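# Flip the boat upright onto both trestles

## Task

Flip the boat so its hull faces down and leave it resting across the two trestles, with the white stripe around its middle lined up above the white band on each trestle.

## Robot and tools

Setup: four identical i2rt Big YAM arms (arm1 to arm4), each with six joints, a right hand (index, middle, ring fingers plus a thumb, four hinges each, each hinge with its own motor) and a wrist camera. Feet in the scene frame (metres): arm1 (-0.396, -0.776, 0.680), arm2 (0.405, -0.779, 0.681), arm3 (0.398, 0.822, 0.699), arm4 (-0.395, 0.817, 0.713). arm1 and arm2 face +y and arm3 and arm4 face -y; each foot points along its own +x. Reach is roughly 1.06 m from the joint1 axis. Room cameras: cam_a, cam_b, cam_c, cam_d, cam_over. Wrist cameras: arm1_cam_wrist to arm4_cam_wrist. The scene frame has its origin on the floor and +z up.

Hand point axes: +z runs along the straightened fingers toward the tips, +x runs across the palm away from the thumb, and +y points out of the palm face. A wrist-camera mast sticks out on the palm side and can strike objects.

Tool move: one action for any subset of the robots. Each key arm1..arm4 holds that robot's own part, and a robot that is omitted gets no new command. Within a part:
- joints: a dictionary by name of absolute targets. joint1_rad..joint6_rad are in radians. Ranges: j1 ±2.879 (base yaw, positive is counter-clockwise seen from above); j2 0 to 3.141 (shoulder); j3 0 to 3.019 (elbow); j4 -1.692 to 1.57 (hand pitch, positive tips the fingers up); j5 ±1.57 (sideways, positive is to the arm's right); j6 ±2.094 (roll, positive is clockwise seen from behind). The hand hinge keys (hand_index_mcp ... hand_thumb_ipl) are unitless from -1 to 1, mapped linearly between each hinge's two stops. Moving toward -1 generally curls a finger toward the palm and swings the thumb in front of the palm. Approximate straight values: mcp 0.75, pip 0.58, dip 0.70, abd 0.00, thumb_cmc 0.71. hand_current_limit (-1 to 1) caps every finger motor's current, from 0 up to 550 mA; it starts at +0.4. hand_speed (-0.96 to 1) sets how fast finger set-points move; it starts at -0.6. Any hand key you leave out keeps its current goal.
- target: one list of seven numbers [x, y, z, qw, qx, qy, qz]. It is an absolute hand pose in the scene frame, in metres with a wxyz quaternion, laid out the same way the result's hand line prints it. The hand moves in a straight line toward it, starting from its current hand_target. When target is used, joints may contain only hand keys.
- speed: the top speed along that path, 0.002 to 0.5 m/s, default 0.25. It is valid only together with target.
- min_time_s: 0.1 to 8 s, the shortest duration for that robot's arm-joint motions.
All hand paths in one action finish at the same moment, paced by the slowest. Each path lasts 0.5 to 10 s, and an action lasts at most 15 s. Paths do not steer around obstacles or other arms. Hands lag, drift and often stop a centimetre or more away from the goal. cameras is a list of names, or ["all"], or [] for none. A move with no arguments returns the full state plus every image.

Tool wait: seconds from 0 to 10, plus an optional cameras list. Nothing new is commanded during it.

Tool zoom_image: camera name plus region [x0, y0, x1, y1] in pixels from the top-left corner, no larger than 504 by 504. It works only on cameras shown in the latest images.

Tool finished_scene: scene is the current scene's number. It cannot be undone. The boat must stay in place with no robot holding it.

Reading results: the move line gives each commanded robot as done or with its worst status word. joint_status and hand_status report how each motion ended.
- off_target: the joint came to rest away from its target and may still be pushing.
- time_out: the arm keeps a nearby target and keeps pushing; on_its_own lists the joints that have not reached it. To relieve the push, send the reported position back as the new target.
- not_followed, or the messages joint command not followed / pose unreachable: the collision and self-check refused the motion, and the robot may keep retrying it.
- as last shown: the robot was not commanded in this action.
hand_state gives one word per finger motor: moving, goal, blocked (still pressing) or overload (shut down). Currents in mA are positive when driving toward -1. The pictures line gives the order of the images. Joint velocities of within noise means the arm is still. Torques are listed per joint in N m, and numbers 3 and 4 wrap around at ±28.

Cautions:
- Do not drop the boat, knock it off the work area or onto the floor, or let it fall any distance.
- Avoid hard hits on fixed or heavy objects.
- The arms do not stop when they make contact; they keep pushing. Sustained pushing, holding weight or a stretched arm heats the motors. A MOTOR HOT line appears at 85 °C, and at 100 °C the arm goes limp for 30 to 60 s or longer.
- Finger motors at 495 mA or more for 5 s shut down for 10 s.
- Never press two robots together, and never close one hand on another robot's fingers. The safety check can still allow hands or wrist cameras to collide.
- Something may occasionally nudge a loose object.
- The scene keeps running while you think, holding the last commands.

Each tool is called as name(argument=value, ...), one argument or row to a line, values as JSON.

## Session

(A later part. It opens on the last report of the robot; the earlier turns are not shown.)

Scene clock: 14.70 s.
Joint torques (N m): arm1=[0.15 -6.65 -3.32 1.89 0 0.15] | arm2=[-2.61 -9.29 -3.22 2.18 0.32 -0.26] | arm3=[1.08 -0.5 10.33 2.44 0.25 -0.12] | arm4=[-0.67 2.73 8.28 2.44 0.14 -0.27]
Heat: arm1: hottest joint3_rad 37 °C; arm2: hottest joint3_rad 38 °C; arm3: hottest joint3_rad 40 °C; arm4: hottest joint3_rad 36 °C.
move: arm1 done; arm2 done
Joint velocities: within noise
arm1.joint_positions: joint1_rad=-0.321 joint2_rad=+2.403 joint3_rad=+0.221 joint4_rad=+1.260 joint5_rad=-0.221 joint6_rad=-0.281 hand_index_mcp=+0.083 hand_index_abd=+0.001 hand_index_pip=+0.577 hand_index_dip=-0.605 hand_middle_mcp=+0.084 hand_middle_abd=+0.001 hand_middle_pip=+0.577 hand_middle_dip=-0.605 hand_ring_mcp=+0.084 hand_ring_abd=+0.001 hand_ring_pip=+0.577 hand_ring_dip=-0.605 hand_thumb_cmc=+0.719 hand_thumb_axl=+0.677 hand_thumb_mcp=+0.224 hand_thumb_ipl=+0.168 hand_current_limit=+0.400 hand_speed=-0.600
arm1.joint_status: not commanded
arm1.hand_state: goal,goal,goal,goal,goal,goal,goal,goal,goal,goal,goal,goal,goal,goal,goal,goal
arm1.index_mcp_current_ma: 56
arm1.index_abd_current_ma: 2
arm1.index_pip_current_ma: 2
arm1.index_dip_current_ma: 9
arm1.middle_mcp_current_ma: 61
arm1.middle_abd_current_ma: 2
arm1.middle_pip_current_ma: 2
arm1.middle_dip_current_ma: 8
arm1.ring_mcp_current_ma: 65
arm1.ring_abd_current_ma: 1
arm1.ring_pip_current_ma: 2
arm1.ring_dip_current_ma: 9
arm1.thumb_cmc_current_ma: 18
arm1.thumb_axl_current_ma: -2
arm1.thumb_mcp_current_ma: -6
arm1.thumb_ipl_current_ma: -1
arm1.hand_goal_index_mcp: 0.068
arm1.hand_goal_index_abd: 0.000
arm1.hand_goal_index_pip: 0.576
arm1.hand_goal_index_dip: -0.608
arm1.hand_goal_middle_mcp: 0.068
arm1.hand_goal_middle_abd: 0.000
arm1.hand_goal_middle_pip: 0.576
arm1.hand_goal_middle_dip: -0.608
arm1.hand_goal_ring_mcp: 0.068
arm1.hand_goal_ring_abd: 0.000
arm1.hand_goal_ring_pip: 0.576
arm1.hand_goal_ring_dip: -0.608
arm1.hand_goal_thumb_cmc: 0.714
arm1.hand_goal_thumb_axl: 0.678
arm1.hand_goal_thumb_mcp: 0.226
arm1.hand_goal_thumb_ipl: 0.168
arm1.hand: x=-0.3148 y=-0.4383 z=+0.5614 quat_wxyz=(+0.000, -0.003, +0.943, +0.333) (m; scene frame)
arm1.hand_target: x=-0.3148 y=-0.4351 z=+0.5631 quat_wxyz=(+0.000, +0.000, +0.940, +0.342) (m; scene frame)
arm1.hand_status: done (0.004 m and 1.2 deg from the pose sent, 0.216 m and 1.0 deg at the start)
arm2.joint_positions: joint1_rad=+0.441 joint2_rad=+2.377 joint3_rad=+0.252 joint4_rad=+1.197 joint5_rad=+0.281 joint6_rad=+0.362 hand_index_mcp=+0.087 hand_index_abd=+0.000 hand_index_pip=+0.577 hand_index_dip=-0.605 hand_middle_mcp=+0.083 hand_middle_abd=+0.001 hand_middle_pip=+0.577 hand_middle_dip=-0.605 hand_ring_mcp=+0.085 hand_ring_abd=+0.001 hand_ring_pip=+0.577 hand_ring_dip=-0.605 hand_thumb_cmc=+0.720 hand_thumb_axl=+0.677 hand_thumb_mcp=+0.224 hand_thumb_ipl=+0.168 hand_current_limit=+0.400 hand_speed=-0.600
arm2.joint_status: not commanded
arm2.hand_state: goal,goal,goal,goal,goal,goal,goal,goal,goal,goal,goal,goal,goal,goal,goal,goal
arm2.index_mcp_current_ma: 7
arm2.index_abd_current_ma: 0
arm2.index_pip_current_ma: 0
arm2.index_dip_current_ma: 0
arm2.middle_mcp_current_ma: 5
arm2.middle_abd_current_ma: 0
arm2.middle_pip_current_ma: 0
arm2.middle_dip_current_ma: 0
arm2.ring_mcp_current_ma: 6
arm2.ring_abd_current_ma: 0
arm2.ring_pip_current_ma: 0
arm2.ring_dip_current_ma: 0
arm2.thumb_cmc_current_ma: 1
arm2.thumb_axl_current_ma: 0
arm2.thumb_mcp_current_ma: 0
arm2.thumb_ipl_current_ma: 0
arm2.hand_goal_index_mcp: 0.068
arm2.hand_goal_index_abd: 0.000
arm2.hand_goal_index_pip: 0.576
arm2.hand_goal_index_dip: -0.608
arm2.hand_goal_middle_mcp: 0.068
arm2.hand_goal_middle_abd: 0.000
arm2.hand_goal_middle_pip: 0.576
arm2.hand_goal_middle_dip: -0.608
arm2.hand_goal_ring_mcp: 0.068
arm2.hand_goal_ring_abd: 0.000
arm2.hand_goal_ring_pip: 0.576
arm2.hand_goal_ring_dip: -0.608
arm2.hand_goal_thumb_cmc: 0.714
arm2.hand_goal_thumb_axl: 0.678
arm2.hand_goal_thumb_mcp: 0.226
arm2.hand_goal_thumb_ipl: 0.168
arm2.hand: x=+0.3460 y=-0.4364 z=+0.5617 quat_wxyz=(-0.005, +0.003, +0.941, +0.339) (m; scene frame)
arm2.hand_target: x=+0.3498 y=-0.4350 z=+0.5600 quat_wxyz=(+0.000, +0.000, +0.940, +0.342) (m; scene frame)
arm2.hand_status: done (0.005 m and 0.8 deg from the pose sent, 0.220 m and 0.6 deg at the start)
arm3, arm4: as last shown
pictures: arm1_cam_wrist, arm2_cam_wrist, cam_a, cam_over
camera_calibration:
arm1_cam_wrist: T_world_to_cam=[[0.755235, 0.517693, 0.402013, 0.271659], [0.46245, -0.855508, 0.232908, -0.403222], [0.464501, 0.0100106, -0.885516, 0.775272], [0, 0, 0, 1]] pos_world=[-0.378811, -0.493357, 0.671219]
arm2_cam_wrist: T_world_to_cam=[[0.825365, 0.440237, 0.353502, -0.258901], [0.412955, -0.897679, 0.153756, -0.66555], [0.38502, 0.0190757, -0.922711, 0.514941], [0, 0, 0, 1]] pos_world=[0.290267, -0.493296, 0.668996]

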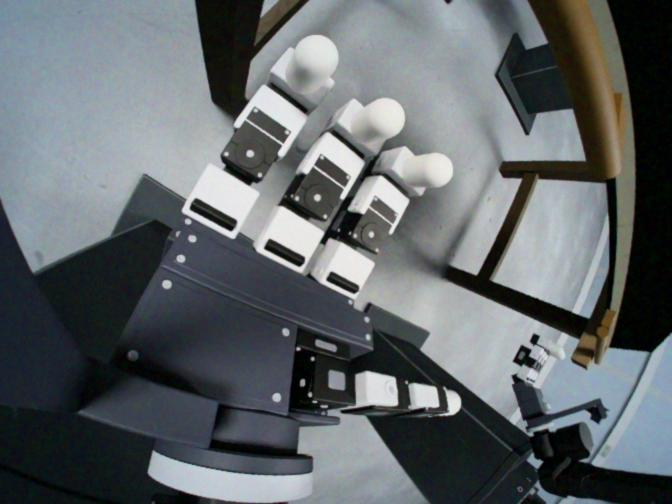

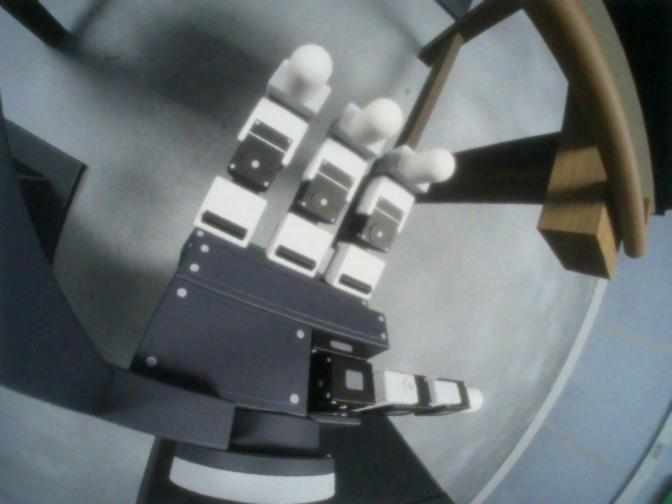

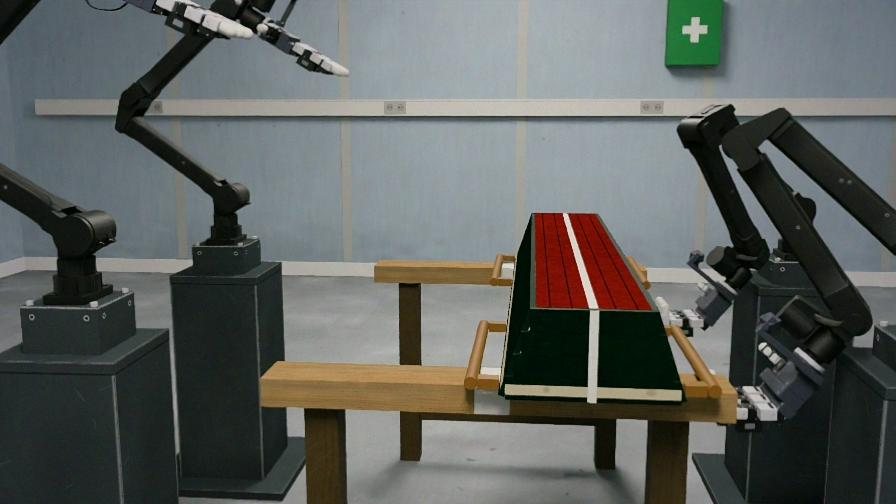

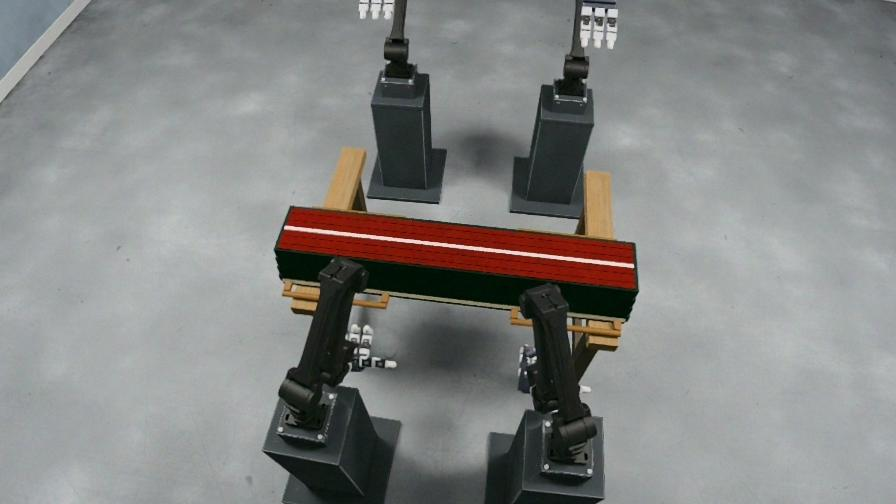

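move(
  arm1={"target": [-0.315, -0.338, 0.565, 0, 0, 0.9397, 0.342], "speed": 0.1},
  arm2={"target": [0.35, -0.343, 0.563, 0, 0, 0.9397, 0.342], "speed": 0.1},
  cameras=["arm1_cam_wrist", "arm2_cam_wrist", "cam_a", "cam_b"],
)

Scene clock: 22.90 s.
Joint torques (N m): arm1=[0.09 -10.87 -0.21 0.32 0.07 0.16] | arm2=[-2.49 -14.04 -0.08 0.96 -0.02 -0.26] | arm3=[0.67 0.38 10.35 2.51 0.23 -0.2] | arm4=[-1.32 3.02 8.17 2.52 0.11 -0.3]
Heat: arm1: hottest joint3_rad 37 °C; arm2: hottest joint3_rad 38 °C; arm3: hottest joint3_rad 40 °C; arm4: hottest joint3_rad 37 °C.
move: arm1 done; arm2 done
Joint velocities: within noise
arm1.joint_positions: joint1_rad=-0.199 joint2_rad=+2.229 joint3_rad=+0.418 joint4_rad=+0.920 joint5_rad=-0.146 joint6_rad=-0.185 hand_index_mcp=+0.083 hand_index_abd=+0.001 hand_index_pip=+0.577 hand_index_dip=-0.605 hand_middle_mcp=+0.084 hand_middle_abd=+0.001 hand_middle_pip=+0.577 hand_middle_dip=-0.605 hand_ring_mcp=+0.084 hand_ring_abd=+0.001 hand_ring_pip=+0.577 hand_ring_dip=-0.605 hand_thumb_cmc=+0.719 hand_thumb_axl=+0.677 hand_thumb_mcp=+0.224 hand_thumb_ipl=+0.168 hand_current_limit=+0.400 hand_speed=-0.600
arm1.joint_status: not commanded
arm1.hand_state: goal,goal,goal,goal,goal,goal,goal,goal,goal,goal,goal,goal,goal,goal,goal,goal
arm1.index_mcp_current_ma: 56
arm1.index_abd_current_ma: 2
arm1.index_pip_current_ma: 2
arm1.index_dip_current_ma: 9
arm1.middle_mcp_current_ma: 61
arm1.middle_abd_current_ma: 2
arm1.middle_pip_current_ma: 2
arm1.middle_dip_current_ma: 8
arm1.ring_mcp_current_ma: 65
arm1.ring_abd_current_ma: 1
arm1.ring_pip_current_ma: 2
arm1.ring_dip_current_ma: 9
arm1.thumb_cmc_current_ma: 18
arm1.thumb_axl_current_ma: -2
arm1.thumb_mcp_current_ma: -6
arm1.thumb_ipl_current_ma: -1
arm1.hand_goal_index_mcp: 0.068
arm1.hand_goal_index_abd: 0.000
arm1.hand_goal_index_pip: 0.576
arm1.hand_goal_index_dip: -0.608
arm1.hand_goal_middle_mcp: 0.068
arm1.hand_goal_middle_abd: 0.000
arm1.hand_goal_middle_pip: 0.576
arm1.hand_goal_middle_dip: -0.608
arm1.hand_goal_ring_mcp: 0.068
arm1.hand_goal_ring_abd: 0.000
arm1.hand_goal_ring_pip: 0.576
arm1.hand_goal_ring_dip: -0.608
arm1.hand_goal_thumb_cmc: 0.714
arm1.hand_goal_thumb_axl: 0.678
arm1.hand_goal_thumb_mcp: 0.226
arm1.hand_goal_thumb_ipl: 0.168
arm1.hand: x=-0.3147 y=-0.3436 z=+0.5599 quat_wxyz=(+0.002, -0.005, +0.941, +0.339) (m; scene frame)
arm1.hand_target: x=-0.3151 y=-0.3380 z=+0.5649 quat_wxyz=(+0.000, -0.001, +0.940, +0.342) (m; scene frame)
arm1.hand_status: done (0.008 m and 0.7 deg from the pose sent, 0.100 m and 1.2 deg at the start)
arm2.joint_positions: joint1_rad=+0.296 joint2_rad=+2.235 joint3_rad=+0.433 joint4_rad=+0.907 joint5_rad=+0.197 joint6_rad=+0.245 hand_index_mcp=+0.087 hand_index_abd=+0.000 hand_index_pip=+0.577 hand_index_dip=-0.605 hand_middle_mcp=+0.083 hand_middle_abd=+0.001 hand_middle_pip=+0.577 hand_middle_dip=-0.605 hand_ring_mcp=+0.085 hand_ring_abd=+0.001 hand_ring_pip=+0.577 hand_ring_dip=-0.605 hand_thumb_cmc=+0.720 hand_thumb_axl=+0.677 hand_thumb_mcp=+0.224 hand_thumb_ipl=+0.168 hand_current_limit=+0.400 hand_speed=-0.600
arm2.joint_status: not commanded
arm2.hand_state: goal,goal,goal,goal,goal,goal,goal,goal,goal,goal,goal,goal,goal,goal,goal,goal
arm2.index_mcp_current_ma: 7
arm2.index_abd_current_ma: 0
arm2.index_pip_current_ma: 0
arm2.index_dip_current_ma: 0
arm2.middle_mcp_current_ma: 5
arm2.middle_abd_current_ma: 0
arm2.middle_pip_current_ma: 0
arm2.middle_dip_current_ma: 0
arm2.ring_mcp_current_ma: 6
arm2.ring_abd_current_ma: 0
arm2.ring_pip_current_ma: 0
arm2.ring_dip_current_ma: 0
arm2.thumb_cmc_current_ma: 1
arm2.thumb_axl_current_ma: 0
arm2.thumb_mcp_current_ma: 0
arm2.thumb_ipl_current_ma: 0
arm2.hand_goal_index_mcp: 0.068
arm2.hand_goal_index_abd: 0.000
arm2.hand_goal_index_pip: 0.576
arm2.hand_goal_index_dip: -0.608
arm2.hand_goal_middle_mcp: 0.068
arm2.hand_goal_middle_abd: 0.000
arm2.hand_goal_middle_pip: 0.576
arm2.hand_goal_middle_dip: -0.608
arm2.hand_goal_ring_mcp: 0.068
arm2.hand_goal_ring_abd: 0.000
arm2.hand_goal_ring_pip: 0.576
arm2.hand_goal_ring_dip: -0.608
arm2.hand_goal_thumb_cmc: 0.714
arm2.hand_goal_thumb_axl: 0.678
arm2.hand_goal_thumb_mcp: 0.226
arm2.hand_goal_thumb_ipl: 0.168
arm2.hand: x=+0.3468 y=-0.3476 z=+0.5604 quat_wxyz=(-0.004, +0.005, +0.940, +0.342) (m; scene frame)
arm2.hand_target: x=+0.3499 y=-0.3430 z=+0.5632 quat_wxyz=(-0.001, +0.000, +0.939, +0.343) (m; scene frame)
arm2.hand_status: done (0.006 m and 0.8 deg from the pose sent, 0.093 m and 0.8 deg at the start)
arm3, arm4: as last shown
pictures: arm1_cam_wrist, arm2_cam_wrist, cam_a, cam_b
camera_calibration:
arm1_cam_wrist: T_world_to_cam=[[0.751995, 0.514346, 0.412252, 0.215304], [0.46313, -0.857304, 0.224813, -0.317763], [0.469057, 0.021868, -0.882897, 0.777016], [0, 0, 0, 1]] pos_world=[-0.379207, -0.400152, 0.668703]
arm2_cam_wrist: T_world_to_cam=[[0.826954, 0.434655, 0.356681, -0.302475], [0.409477, -0.90028, 0.147732, -0.582254], [0.385325, 0.023885, -0.922472, 0.513288], [0, 0, 0, 1]] pos_world=[0.290769, -0.404979, 0.667398]

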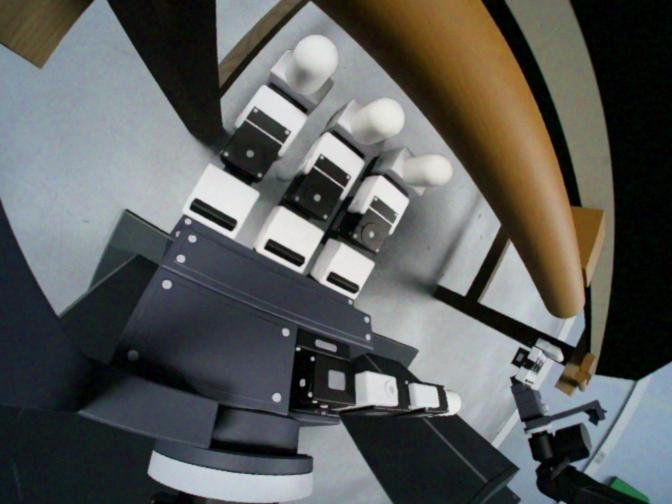

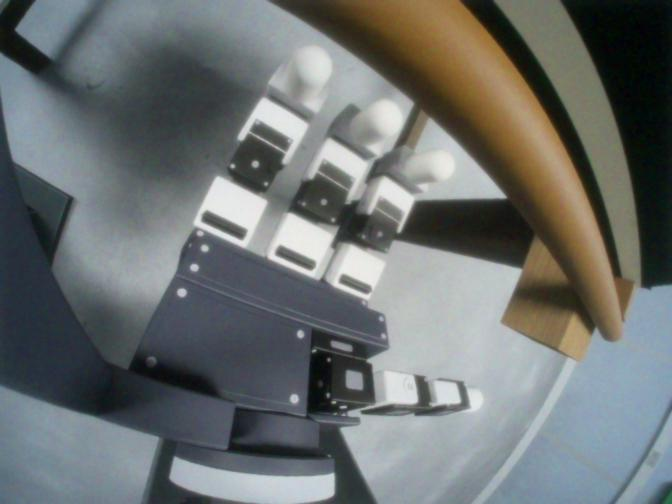

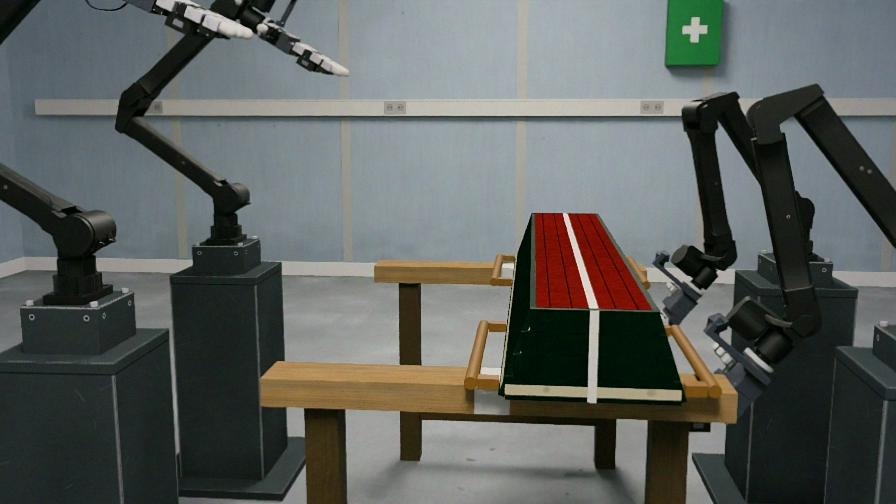

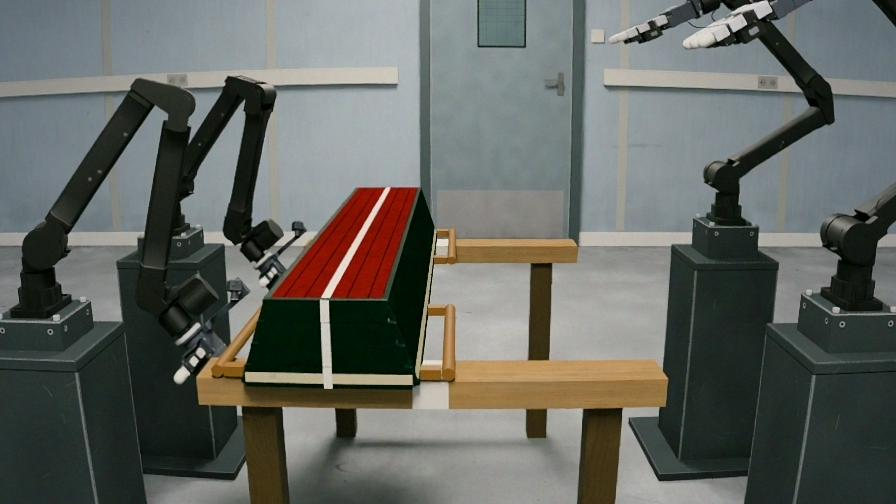

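move(
  arm1={"target": [-0.315, -0.338, 0.615, 0, 0, 0.9397, 0.342], "speed": 0.1},
  arm2={"target": [0.35, -0.342, 0.615, 0, 0, 0.9397, 0.342], "speed": 0.1},
  cameras=["arm1_cam_wrist", "arm2_cam_wrist"],
)

Scene clock: 25.27 s.
Joint torques (N m): arm1=[-0.03 -9.99 0.5 0.31 0.07 0.15] | arm2=[-2.55 -12.69 1.07 0.99 0.02 -0.25] | arm3=[0.79 -0.21 10.55 2.3 0.18 -0.19] | arm4=[-1.32 2.73 8.36 2.51 0.1 -0.31]
Heat: arm1: hottest joint3_rad 37 °C; arm2: hottest joint3_rad 38 °C; arm3: hottest joint3_rad 41 °C; arm4: hottest joint3_rad 37 °C.
move: arm1 done; arm2 done
Joint velocities: within noise
arm1.joint_positions: joint1_rad=-0.199 joint2_rad=+1.992 joint3_rad=+0.375 joint4_rad=+0.736 joint5_rad=-0.144 joint6_rad=-0.184 hand_index_mcp=+0.083 hand_index_abd=+0.001 hand_index_pip=+0.577 hand_index_dip=-0.605 hand_middle_mcp=+0.084 hand_middle_abd=+0.001 hand_middle_pip=+0.577 hand_middle_dip=-0.605 hand_ring_mcp=+0.084 hand_ring_abd=+0.001 hand_ring_pip=+0.577 hand_ring_dip=-0.605 hand_thumb_cmc=+0.719 hand_thumb_axl=+0.677 hand_thumb_mcp=+0.224 hand_thumb_ipl=+0.168 hand_current_limit=+0.400 hand_speed=-0.600
arm1.joint_status: not commanded
arm1.hand_state: goal,goal,goal,goal,goal,goal,goal,goal,goal,goal,goal,goal,goal,goal,goal,goal
arm1.index_mcp_current_ma: 56
arm1.index_abd_current_ma: 2
arm1.index_pip_current_ma: 2
arm1.index_dip_current_ma: 9
arm1.middle_mcp_current_ma: 61
arm1.middle_abd_current_ma: 2
arm1.middle_pip_current_ma: 2
arm1.middle_dip_current_ma: 8
arm1.ring_mcp_current_ma: 65
arm1.ring_abd_current_ma: 1
arm1.ring_pip_current_ma: 2
arm1.ring_dip_current_ma: 9
arm1.thumb_cmc_current_ma: 18
arm1.thumb_axl_current_ma: -2
arm1.thumb_mcp_current_ma: -6
arm1.thumb_ipl_current_ma: -1
arm1.hand_goal_index_mcp: 0.068
arm1.hand_goal_index_abd: 0.000
arm1.hand_goal_index_pip: 0.576
arm1.hand_goal_index_dip: -0.608
arm1.hand_goal_middle_mcp: 0.068
arm1.hand_goal_middle_abd: 0.000
arm1.hand_goal_middle_pip: 0.576
arm1.hand_goal_middle_dip: -0.608
arm1.hand_goal_ring_mcp: 0.068
arm1.hand_goal_ring_abd: 0.000
arm1.hand_goal_ring_pip: 0.576
arm1.hand_goal_ring_dip: -0.608
arm1.hand_goal_thumb_cmc: 0.714
arm1.hand_goal_thumb_axl: 0.678
arm1.hand_goal_thumb_mcp: 0.226
arm1.hand_goal_thumb_ipl: 0.168
arm1.hand: x=-0.3130 y=-0.3375 z=+0.6115 quat_wxyz=(+0.003, -0.004, +0.939, +0.343) (m; scene frame)
arm1.hand_target: x=-0.3148 y=-0.3382 z=+0.6149 quat_wxyz=(+0.000, +0.000, +0.940, +0.342) (m; scene frame)
arm1.hand_status: done (0.004 m and 0.6 deg from the pose sent, 0.055 m and 0.7 deg at the start)
arm2.joint_positions: joint1_rad=+0.296 joint2_rad=+1.992 joint3_rad=+0.389 joint4_rad=+0.715 joint5_rad=+0.197 joint6_rad=+0.244 hand_index_mcp=+0.087 hand_index_abd=+0.000 hand_index_pip=+0.577 hand_index_dip=-0.605 hand_middle_mcp=+0.083 hand_middle_abd=+0.001 hand_middle_pip=+0.577 hand_middle_dip=-0.605 hand_ring_mcp=+0.085 hand_ring_abd=+0.001 hand_ring_pip=+0.577 hand_ring_dip=-0.605 hand_thumb_cmc=+0.720 hand_thumb_axl=+0.677 hand_thumb_mcp=+0.224 hand_thumb_ipl=+0.168 hand_current_limit=+0.400 hand_speed=-0.600
arm2.joint_status: not commanded
arm2.hand_state: goal,goal,goal,goal,goal,goal,goal,goal,goal,goal,goal,goal,goal,goal,goal,goal
arm2.index_mcp_current_ma: 7
arm2.index_abd_current_ma: 0
arm2.index_pip_current_ma: 0
arm2.index_dip_current_ma: 0
arm2.middle_mcp_current_ma: 5
arm2.middle_abd_current_ma: 0
arm2.middle_pip_current_ma: 0
arm2.middle_dip_current_ma: 0
arm2.ring_mcp_current_ma: 6
arm2.ring_abd_current_ma: 0
arm2.ring_pip_current_ma: 0
arm2.ring_dip_current_ma: 0
arm2.thumb_cmc_current_ma: 1
arm2.thumb_axl_current_ma: 0
arm2.thumb_mcp_current_ma: 0
arm2.thumb_ipl_current_ma: 0
arm2.hand_goal_index_mcp: 0.068
arm2.hand_goal_index_abd: 0.000
arm2.hand_goal_index_pip: 0.576
arm2.hand_goal_index_dip: -0.608
arm2.hand_goal_middle_mcp: 0.068
arm2.hand_goal_middle_abd: 0.000
arm2.hand_goal_middle_pip: 0.576
arm2.hand_goal_middle_dip: -0.608
arm2.hand_goal_ring_mcp: 0.068
arm2.hand_goal_ring_abd: 0.000
arm2.hand_goal_ring_pip: 0.576
arm2.hand_goal_ring_dip: -0.608
arm2.hand_goal_thumb_cmc: 0.714
arm2.hand_goal_thumb_axl: 0.678
arm2.hand_goal_thumb_mcp: 0.226
arm2.hand_goal_thumb_ipl: 0.168
arm2.hand: x=+0.3452 y=-0.3415 z=+0.6137 quat_wxyz=(-0.005, +0.005, +0.938, +0.346) (m; scene frame)
arm2.hand_target: x=+0.3499 y=-0.3421 z=+0.6149 quat_wxyz=(+0.000, +0.000, +0.940, +0.342) (m; scene frame)
arm2.hand_status: done (0.005 m and 0.9 deg from the pose sent, 0.055 m and 0.8 deg at the start)
arm3, arm4: as last shown
pictures: arm1_cam_wrist, arm2_cam_wrist
camera_calibration:
arm1_cam_wrist: T_world_to_cam=[[0.752054, 0.508576, 0.419243, 0.183359], [0.460688, -0.860508, 0.217467, -0.322376], [0.471361, 0.0295937, -0.881444, 0.824054], [0, 0, 0, 1]] pos_world=[-0.377807, -0.395046, 0.719591]
arm2_cam_wrist: T_world_to_cam=[[0.826972, 0.432949, 0.35871, -0.324687], [0.410679, -0.900882, 0.140547, -0.580231], [0.384005, 0.0310864, -0.922808, 0.565965], [0, 0, 0, 1]] pos_world=[0.289463, -0.399741, 0.720295]

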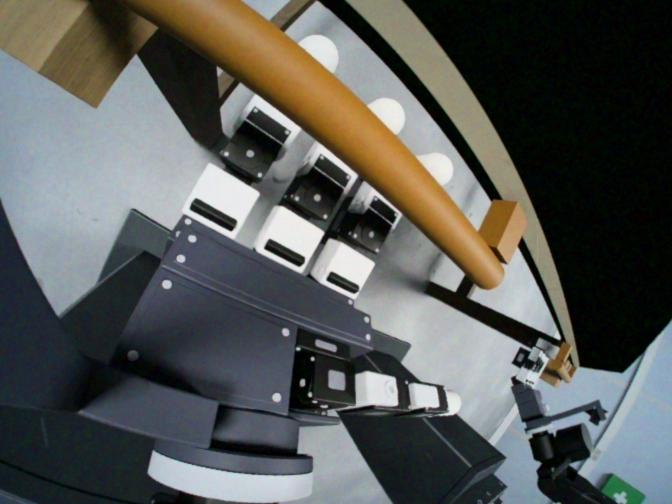

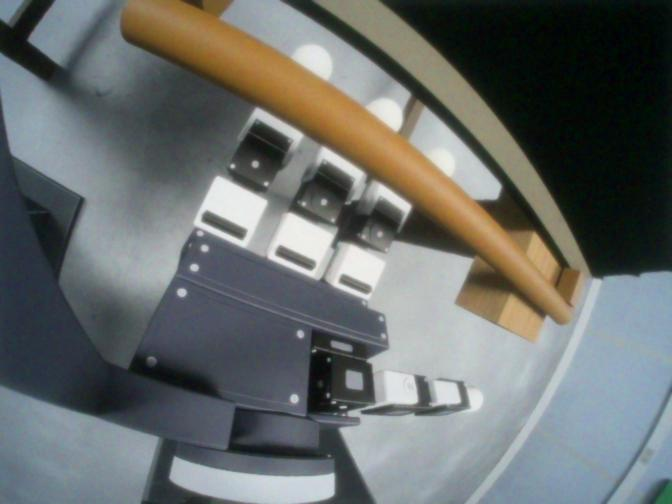

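move(
  arm1={"target": [-0.315, -0.338, 0.652, 0, 0, 0.9397, 0.342], "speed": 0.1},
  arm2={"target": [0.35, -0.342, 0.649, 0, 0, 0.9397, 0.342], "speed": 0.1},
  cameras=["arm1_cam_wrist", "arm2_cam_wrist"],
)

move(
  arm1={"joints": {"hand_current_limit": 0.75, "hand_index_dip": -0.85, "hand_middle_dip": -0.85, "hand_ring_dip": -0.85, "hand_index_pip": 0.36, "hand_middle_pip": 0.36, "hand_ring_pip": 0.36}},
  arm2={"joints": {"hand_current_limit": 0.75, "hand_index_dip": -0.85, "hand_middle_dip": -0.85, "hand_ring_dip": -0.85, "hand_index_pip": 0.36, "hand_middle_pip": 0.36, "hand_ring_pip": 0.36}},
  cameras=["arm1_cam_wrist", "arm2_cam_wrist"],
)

Scene clock: 28.13 s.
Joint torques (N m): arm1=[0.03 -9.17 2.06 0.38 0.03 0.14] | arm2=[-2.32 -11.63 2.65 1.02 0.05 -0.23] | arm3=[0.21 -0.67 10.59 2.4 0.28 -0.19] | arm4=[-1.26 2.96 8.46 2.47 0.12 -0.32]
Heat: arm1: hottest joint3_rad 37 °C; arm2: hottest joint3_rad 38 °C; arm3: hottest joint3_rad 41 °C; arm4: hottest joint3_rad 37 °C.
move: arm1 done; arm2 done
Joint velocities: within noise
arm1.joint_positions: joint1_rad=-0.199 joint2_rad=+1.804 joint3_rad=+0.355 joint4_rad=+0.569 joint5_rad=-0.144 joint6_rad=-0.184 hand_index_mcp=+0.083 hand_index_abd=+0.001 hand_index_pip=+0.577 hand_index_dip=-0.606 hand_middle_mcp=+0.084 hand_middle_abd=+0.001 hand_middle_pip=+0.577 hand_middle_dip=-0.605 hand_ring_mcp=+0.084 hand_ring_abd=+0.001 hand_ring_pip=+0.577 hand_ring_dip=-0.605 hand_thumb_cmc=+0.719 hand_thumb_axl=+0.677 hand_thumb_mcp=+0.224 hand_thumb_ipl=+0.168 hand_current_limit=+0.400 hand_speed=-0.600
arm1.joint_status: not commanded
arm1.hand_state: goal,goal,goal,goal,goal,goal,goal,goal,goal,goal,goal,goal,goal,goal,goal,goal
arm1.index_mcp_current_ma: 56
arm1.index_abd_current_ma: 2
arm1.index_pip_current_ma: 2
arm1.index_dip_current_ma: 7
arm1.middle_mcp_current_ma: 61
arm1.middle_abd_current_ma: 2
arm1.middle_pip_current_ma: 2
arm1.middle_dip_current_ma: 8
arm1.ring_mcp_current_ma: 65
arm1.ring_abd_current_ma: 1
arm1.ring_pip_current_ma: 2
arm1.ring_dip_current_ma: 9
arm1.thumb_cmc_current_ma: 18
arm1.thumb_axl_current_ma: -2
arm1.thumb_mcp_current_ma: -6
arm1.thumb_ipl_current_ma: -1
arm1.hand_goal_index_mcp: 0.068
arm1.hand_goal_index_abd: 0.000
arm1.hand_goal_index_pip: 0.576
arm1.hand_goal_index_dip: -0.608
arm1.hand_goal_middle_mcp: 0.068
arm1.hand_goal_middle_abd: 0.000
arm1.hand_goal_middle_pip: 0.576
arm1.hand_goal_middle_dip: -0.608
arm1.hand_goal_ring_mcp: 0.068
arm1.hand_goal_ring_abd: 0.000
arm1.hand_goal_ring_pip: 0.576
arm1.hand_goal_ring_dip: -0.608
arm1.hand_goal_thumb_cmc: 0.714
arm1.hand_goal_thumb_axl: 0.678
arm1.hand_goal_thumb_mcp: 0.226
arm1.hand_goal_thumb_ipl: 0.168
arm1.hand: x=-0.3128 y=-0.3366 z=+0.6490 quat_wxyz=(+0.003, -0.004, +0.939, +0.344) (m; scene frame)
arm1.hand_target: x=-0.3150 y=-0.3379 z=+0.6520 quat_wxyz=(+0.000, +0.000, +0.940, +0.342) (m; scene frame)
arm1.hand_status: done (0.004 m and 0.7 deg from the pose sent, 0.041 m and 0.6 deg at the start)
arm2.joint_positions: joint1_rad=+0.296 joint2_rad=+1.823 joint3_rad=+0.370 joint4_rad=+0.566 joint5_rad=+0.197 joint6_rad=+0.244 hand_index_mcp=+0.087 hand_index_abd=+0.000 hand_index_pip=+0.577 hand_index_dip=-0.605 hand_middle_mcp=+0.083 hand_middle_abd=+0.001 hand_middle_pip=+0.577 hand_middle_dip=-0.605 hand_ring_mcp=+0.085 hand_ring_abd=+0.001 hand_ring_pip=+0.577 hand_ring_dip=-0.605 hand_thumb_cmc=+0.720 hand_thumb_axl=+0.677 hand_thumb_mcp=+0.224 hand_thumb_ipl=+0.168 hand_current_limit=+0.400 hand_speed=-0.600
arm2.joint_status: not commanded
arm2.hand_state: goal,goal,goal,goal,goal,goal,goal,goal,goal,goal,goal,goal,goal,goal,goal,goal
arm2.index_mcp_current_ma: 7
arm2.index_abd_current_ma: 0
arm2.index_pip_current_ma: 0
arm2.index_dip_current_ma: 0
arm2.middle_mcp_current_ma: 5
arm2.middle_abd_current_ma: 0
arm2.middle_pip_current_ma: 0
arm2.middle_dip_current_ma: 0
arm2.ring_mcp_current_ma: 6
arm2.ring_abd_current_ma: 0
arm2.ring_pip_current_ma: 0
arm2.ring_dip_current_ma: 0
arm2.thumb_cmc_current_ma: 1
arm2.thumb_axl_current_ma: 0
arm2.thumb_mcp_current_ma: 0
arm2.thumb_ipl_current_ma: 0
arm2.hand_goal_index_mcp: 0.068
arm2.hand_goal_index_abd: 0.000
arm2.hand_goal_index_pip: 0.576
arm2.hand_goal_index_dip: -0.608
arm2.hand_goal_middle_mcp: 0.068
arm2.hand_goal_middle_abd: 0.000
arm2.hand_goal_middle_pip: 0.576
arm2.hand_goal_middle_dip: -0.608
arm2.hand_goal_ring_mcp: 0.068
arm2.hand_goal_ring_abd: 0.000
arm2.hand_goal_ring_pip: 0.576
arm2.hand_goal_ring_dip: -0.608
arm2.hand_goal_thumb_cmc: 0.714
arm2.hand_goal_thumb_axl: 0.678
arm2.hand_goal_thumb_mcp: 0.226
arm2.hand_goal_thumb_ipl: 0.168
arm2.hand: x=+0.3453 y=-0.3410 z=+0.6483 quat_wxyz=(-0.005, +0.005, +0.938, +0.346) (m; scene frame)
arm2.hand_target: x=+0.3500 y=-0.3421 z=+0.6489 quat_wxyz=(+0.000, +0.000, +0.940, +0.342) (m; scene frame)
arm2.hand_status: done (0.005 m and 1.0 deg from the pose sent, 0.036 m and 0.9 deg at the start)
arm3, arm4: as last shown
pictures: arm1_cam_wrist, arm2_cam_wrist
camera_calibration:
arm1_cam_wrist: T_world_to_cam=[[0.751996, 0.508339, 0.419635, 0.166742], [0.460711, -0.860628, 0.216945, -0.329532], [0.471432, 0.0301891, -0.881386, 0.857254], [0, 0, 0, 1]] pos_world=[-0.377707, -0.394245, 0.757091]
arm2_cam_wrist: T_world_to_cam=[[0.827054, 0.432647, 0.358884, -0.337674], [0.41068, -0.901003, 0.139771, -0.584144], [0.383827, 0.0317884, -0.922858, 0.598209], [0, 0, 0, 1]] pos_world=[0.289562, -0.399237, 0.754894]

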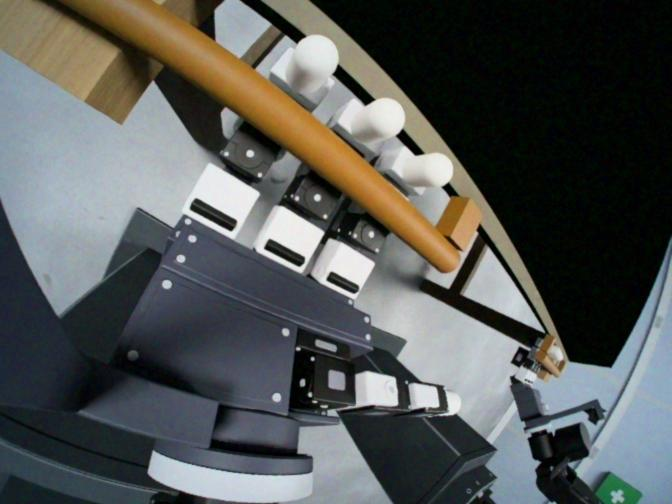

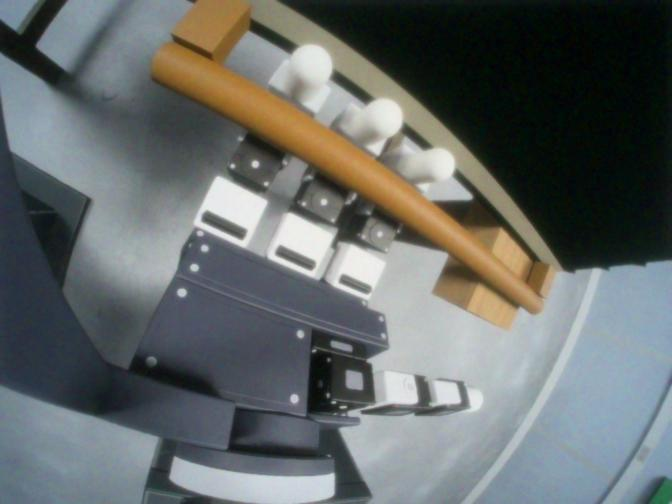

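Scene clock: 28.83 s.
Joint torques (N m): arm1=[-0.15 -8.82 1.96 0.32 0.03 0.11] | arm2=[-1.85 -11.46 1.95 0.92 0.05 -0.25] | arm3=[0.97 -0.32 10.39 2.39 0.21 -0.15] | arm4=[-1.44 3.02 8.4 2.4 0.1 -0.24]
Heat: arm1: hottest joint3_rad 37 °C; arm2: hottest joint3_rad 38 °C; arm3: hottest joint3_rad 41 °C; arm4: hottest joint3_rad 37 °C.
move: arm1 off_target; arm2 off_target
Joint velocities: within noise
arm1.joint_positions: joint1_rad=-0.197 joint2_rad=+1.800 joint3_rad=+0.357 joint4_rad=+0.569 joint5_rad=-0.144 joint6_rad=-0.181 hand_index_mcp=+0.083 hand_index_abd=+0.001 hand_index_pip=+0.367 hand_index_dip=-0.847 hand_middle_mcp=+0.084 hand_middle_abd=+0.001 hand_middle_pip=+0.370 hand_middle_dip=-0.846 hand_ring_mcp=+0.099 hand_ring_abd=-0.001 hand_ring_pip=+0.397 hand_ring_dip=-0.827 hand_thumb_cmc=+0.720 hand_thumb_axl=+0.677 hand_thumb_mcp=+0.224 hand_thumb_ipl=+0.168 hand_current_limit=+0.750 hand_speed=-0.600
arm1.joint_status: hand_ring_pip off_target (ended at +0.397, target +0.360); hand_ring_dip off_target (ended at -0.827, target -0.850); the others done
arm1.hand_state: goal,goal,goal,goal,goal,goal,goal,goal,blocked,goal,blocked,blocked,goal,goal,goal,goal
arm1.index_mcp_current_ma: 56
arm1.index_abd_current_ma: 2
arm1.index_pip_current_ma: 24
arm1.index_dip_current_ma: 9
arm1.middle_mcp_current_ma: 61
arm1.middle_abd_current_ma: 2
arm1.middle_pip_current_ma: 36
arm1.middle_dip_current_ma: 14
arm1.ring_mcp_current_ma: 130
arm1.ring_abd_current_ma: -1
arm1.ring_pip_current_ma: 150
arm1.ring_dip_current_ma: 88
arm1.thumb_cmc_current_ma: 19
arm1.thumb_axl_current_ma: -2
arm1.thumb_mcp_current_ma: -6
arm1.thumb_ipl_current_ma: -1
arm1.hand_goal_index_mcp: 0.068
arm1.hand_goal_index_abd: 0.000
arm1.hand_goal_index_pip: 0.360
arm1.hand_goal_index_dip: -0.850
arm1.hand_goal_middle_mcp: 0.068
arm1.hand_goal_middle_abd: 0.000
arm1.hand_goal_middle_pip: 0.360
arm1.hand_goal_middle_dip: -0.850
arm1.hand_goal_ring_mcp: 0.068
arm1.hand_goal_ring_abd: 0.000
arm1.hand_goal_ring_pip: 0.360
arm1.hand_goal_ring_dip: -0.850
arm1.hand_goal_thumb_cmc: 0.714
arm1.hand_goal_thumb_axl: 0.678
arm1.hand_goal_thumb_mcp: 0.226
arm1.hand_goal_thumb_ipl: 0.168
arm1.hand: x=-0.3130 y=-0.3347 z=+0.6514 quat_wxyz=(+0.003, -0.004, +0.938, +0.347) (m; scene frame)
arm1.hand_target: x=-0.3150 y=-0.3378 z=+0.6521 quat_wxyz=(+0.000, +0.000, +0.939, +0.343) (m; scene frame)
arm1.hand_status: not commanded
arm2.joint_positions: joint1_rad=+0.293 joint2_rad=+1.820 joint3_rad=+0.378 joint4_rad=+0.566 joint5_rad=+0.197 joint6_rad=+0.244 hand_index_mcp=+0.095 hand_index_abd=+0.000 hand_index_pip=+0.393 hand_index_dip=-0.832 hand_middle_mcp=+0.088 hand_middle_abd=+0.001 hand_middle_pip=+0.380 hand_middle_dip=-0.837 hand_ring_mcp=+0.089 hand_ring_abd=+0.001 hand_ring_pip=+0.371 hand_ring_dip=-0.845 hand_thumb_cmc=+0.721 hand_thumb_axl=+0.677 hand_thumb_mcp=+0.224 hand_thumb_ipl=+0.168 hand_current_limit=+0.750 hand_speed=-0.600
arm2.joint_status: hand_index_pip off_target (ended at +0.393, target +0.360); the others done
arm2.hand_state: blocked,goal,blocked,goal,blocked,goal,goal,goal,blocked,goal,goal,goal,goal,goal,goal,goal
arm2.index_mcp_current_ma: 14
arm2.index_abd_current_ma: 0
arm2.index_pip_current_ma: 19
arm2.index_dip_current_ma: 6
arm2.middle_mcp_current_ma: 8
arm2.middle_abd_current_ma: 0
arm2.middle_pip_current_ma: 7
arm2.middle_dip_current_ma: 3
arm2.ring_mcp_current_ma: 9
arm2.ring_abd_current_ma: 0
arm2.ring_pip_current_ma: 2
arm2.ring_dip_current_ma: 1
arm2.thumb_cmc_current_ma: 1
arm2.thumb_axl_current_ma: 0
arm2.thumb_mcp_current_ma: 0
arm2.thumb_ipl_current_ma: 0
arm2.hand_goal_index_mcp: 0.068
arm2.hand_goal_index_abd: 0.000
arm2.hand_goal_index_pip: 0.360
arm2.hand_goal_index_dip: -0.850
arm2.hand_goal_middle_mcp: 0.068
arm2.hand_goal_middle_abd: 0.000
arm2.hand_goal_middle_pip: 0.360
arm2.hand_goal_middle_dip: -0.850
arm2.hand_goal_ring_mcp: 0.068
arm2.hand_goal_ring_abd: 0.000
arm2.hand_goal_ring_pip: 0.360
arm2.hand_goal_ring_dip: -0.850
arm2.hand_goal_thumb_cmc: 0.714
arm2.hand_goal_thumb_axl: 0.678
arm2.hand_goal_thumb_mcp: 0.226
arm2.hand_goal_thumb_ipl: 0.168
arm2.hand: x=+0.3455 y=-0.3363 z=+0.6514 quat_wxyz=(-0.006, +0.007, +0.936, +0.351) (m; scene frame)
arm2.hand_target: x=+0.3501 y=-0.3421 z=+0.6489 quat_wxyz=(+0.000, +0.001, +0.940, +0.342) (m; scene frame)
arm2.hand_status: not commanded
arm3, arm4: as last shown
pictures: arm1_cam_wrist, arm2_cam_wrist
camera_calibration:
arm1_cam_wrist: T_world_to_cam=[[0.752449, 0.505341, 0.422436, 0.162261], [0.460442, -0.862187, 0.211249, -0.325141], [0.470972, 0.0355527, -0.881432, 0.861036], [0, 0, 0, 1]] pos_world=[-0.377908, -0.392942, 0.759085]
arm2_cam_wrist: T_world_to_cam=[[0.829694, 0.426108, 0.36061, -0.345115], [0.40795, -0.903796, 0.12934, -0.573672], [0.381031, 0.0397985, -0.923705, 0.604992], [0, 0, 0, 1]] pos_world=[0.289848, -0.395504, 0.757485]

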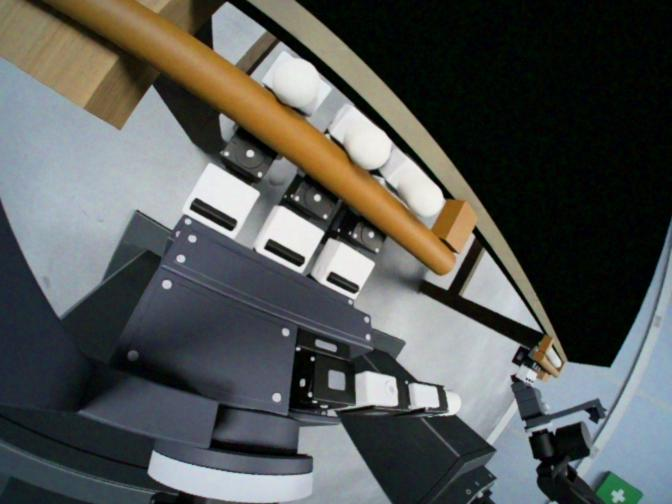

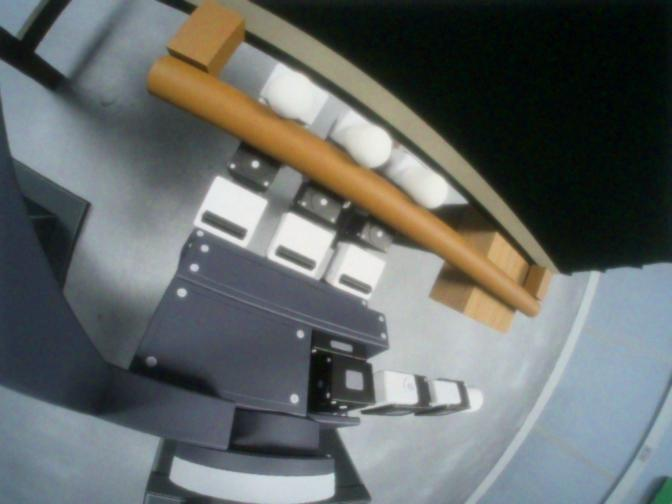

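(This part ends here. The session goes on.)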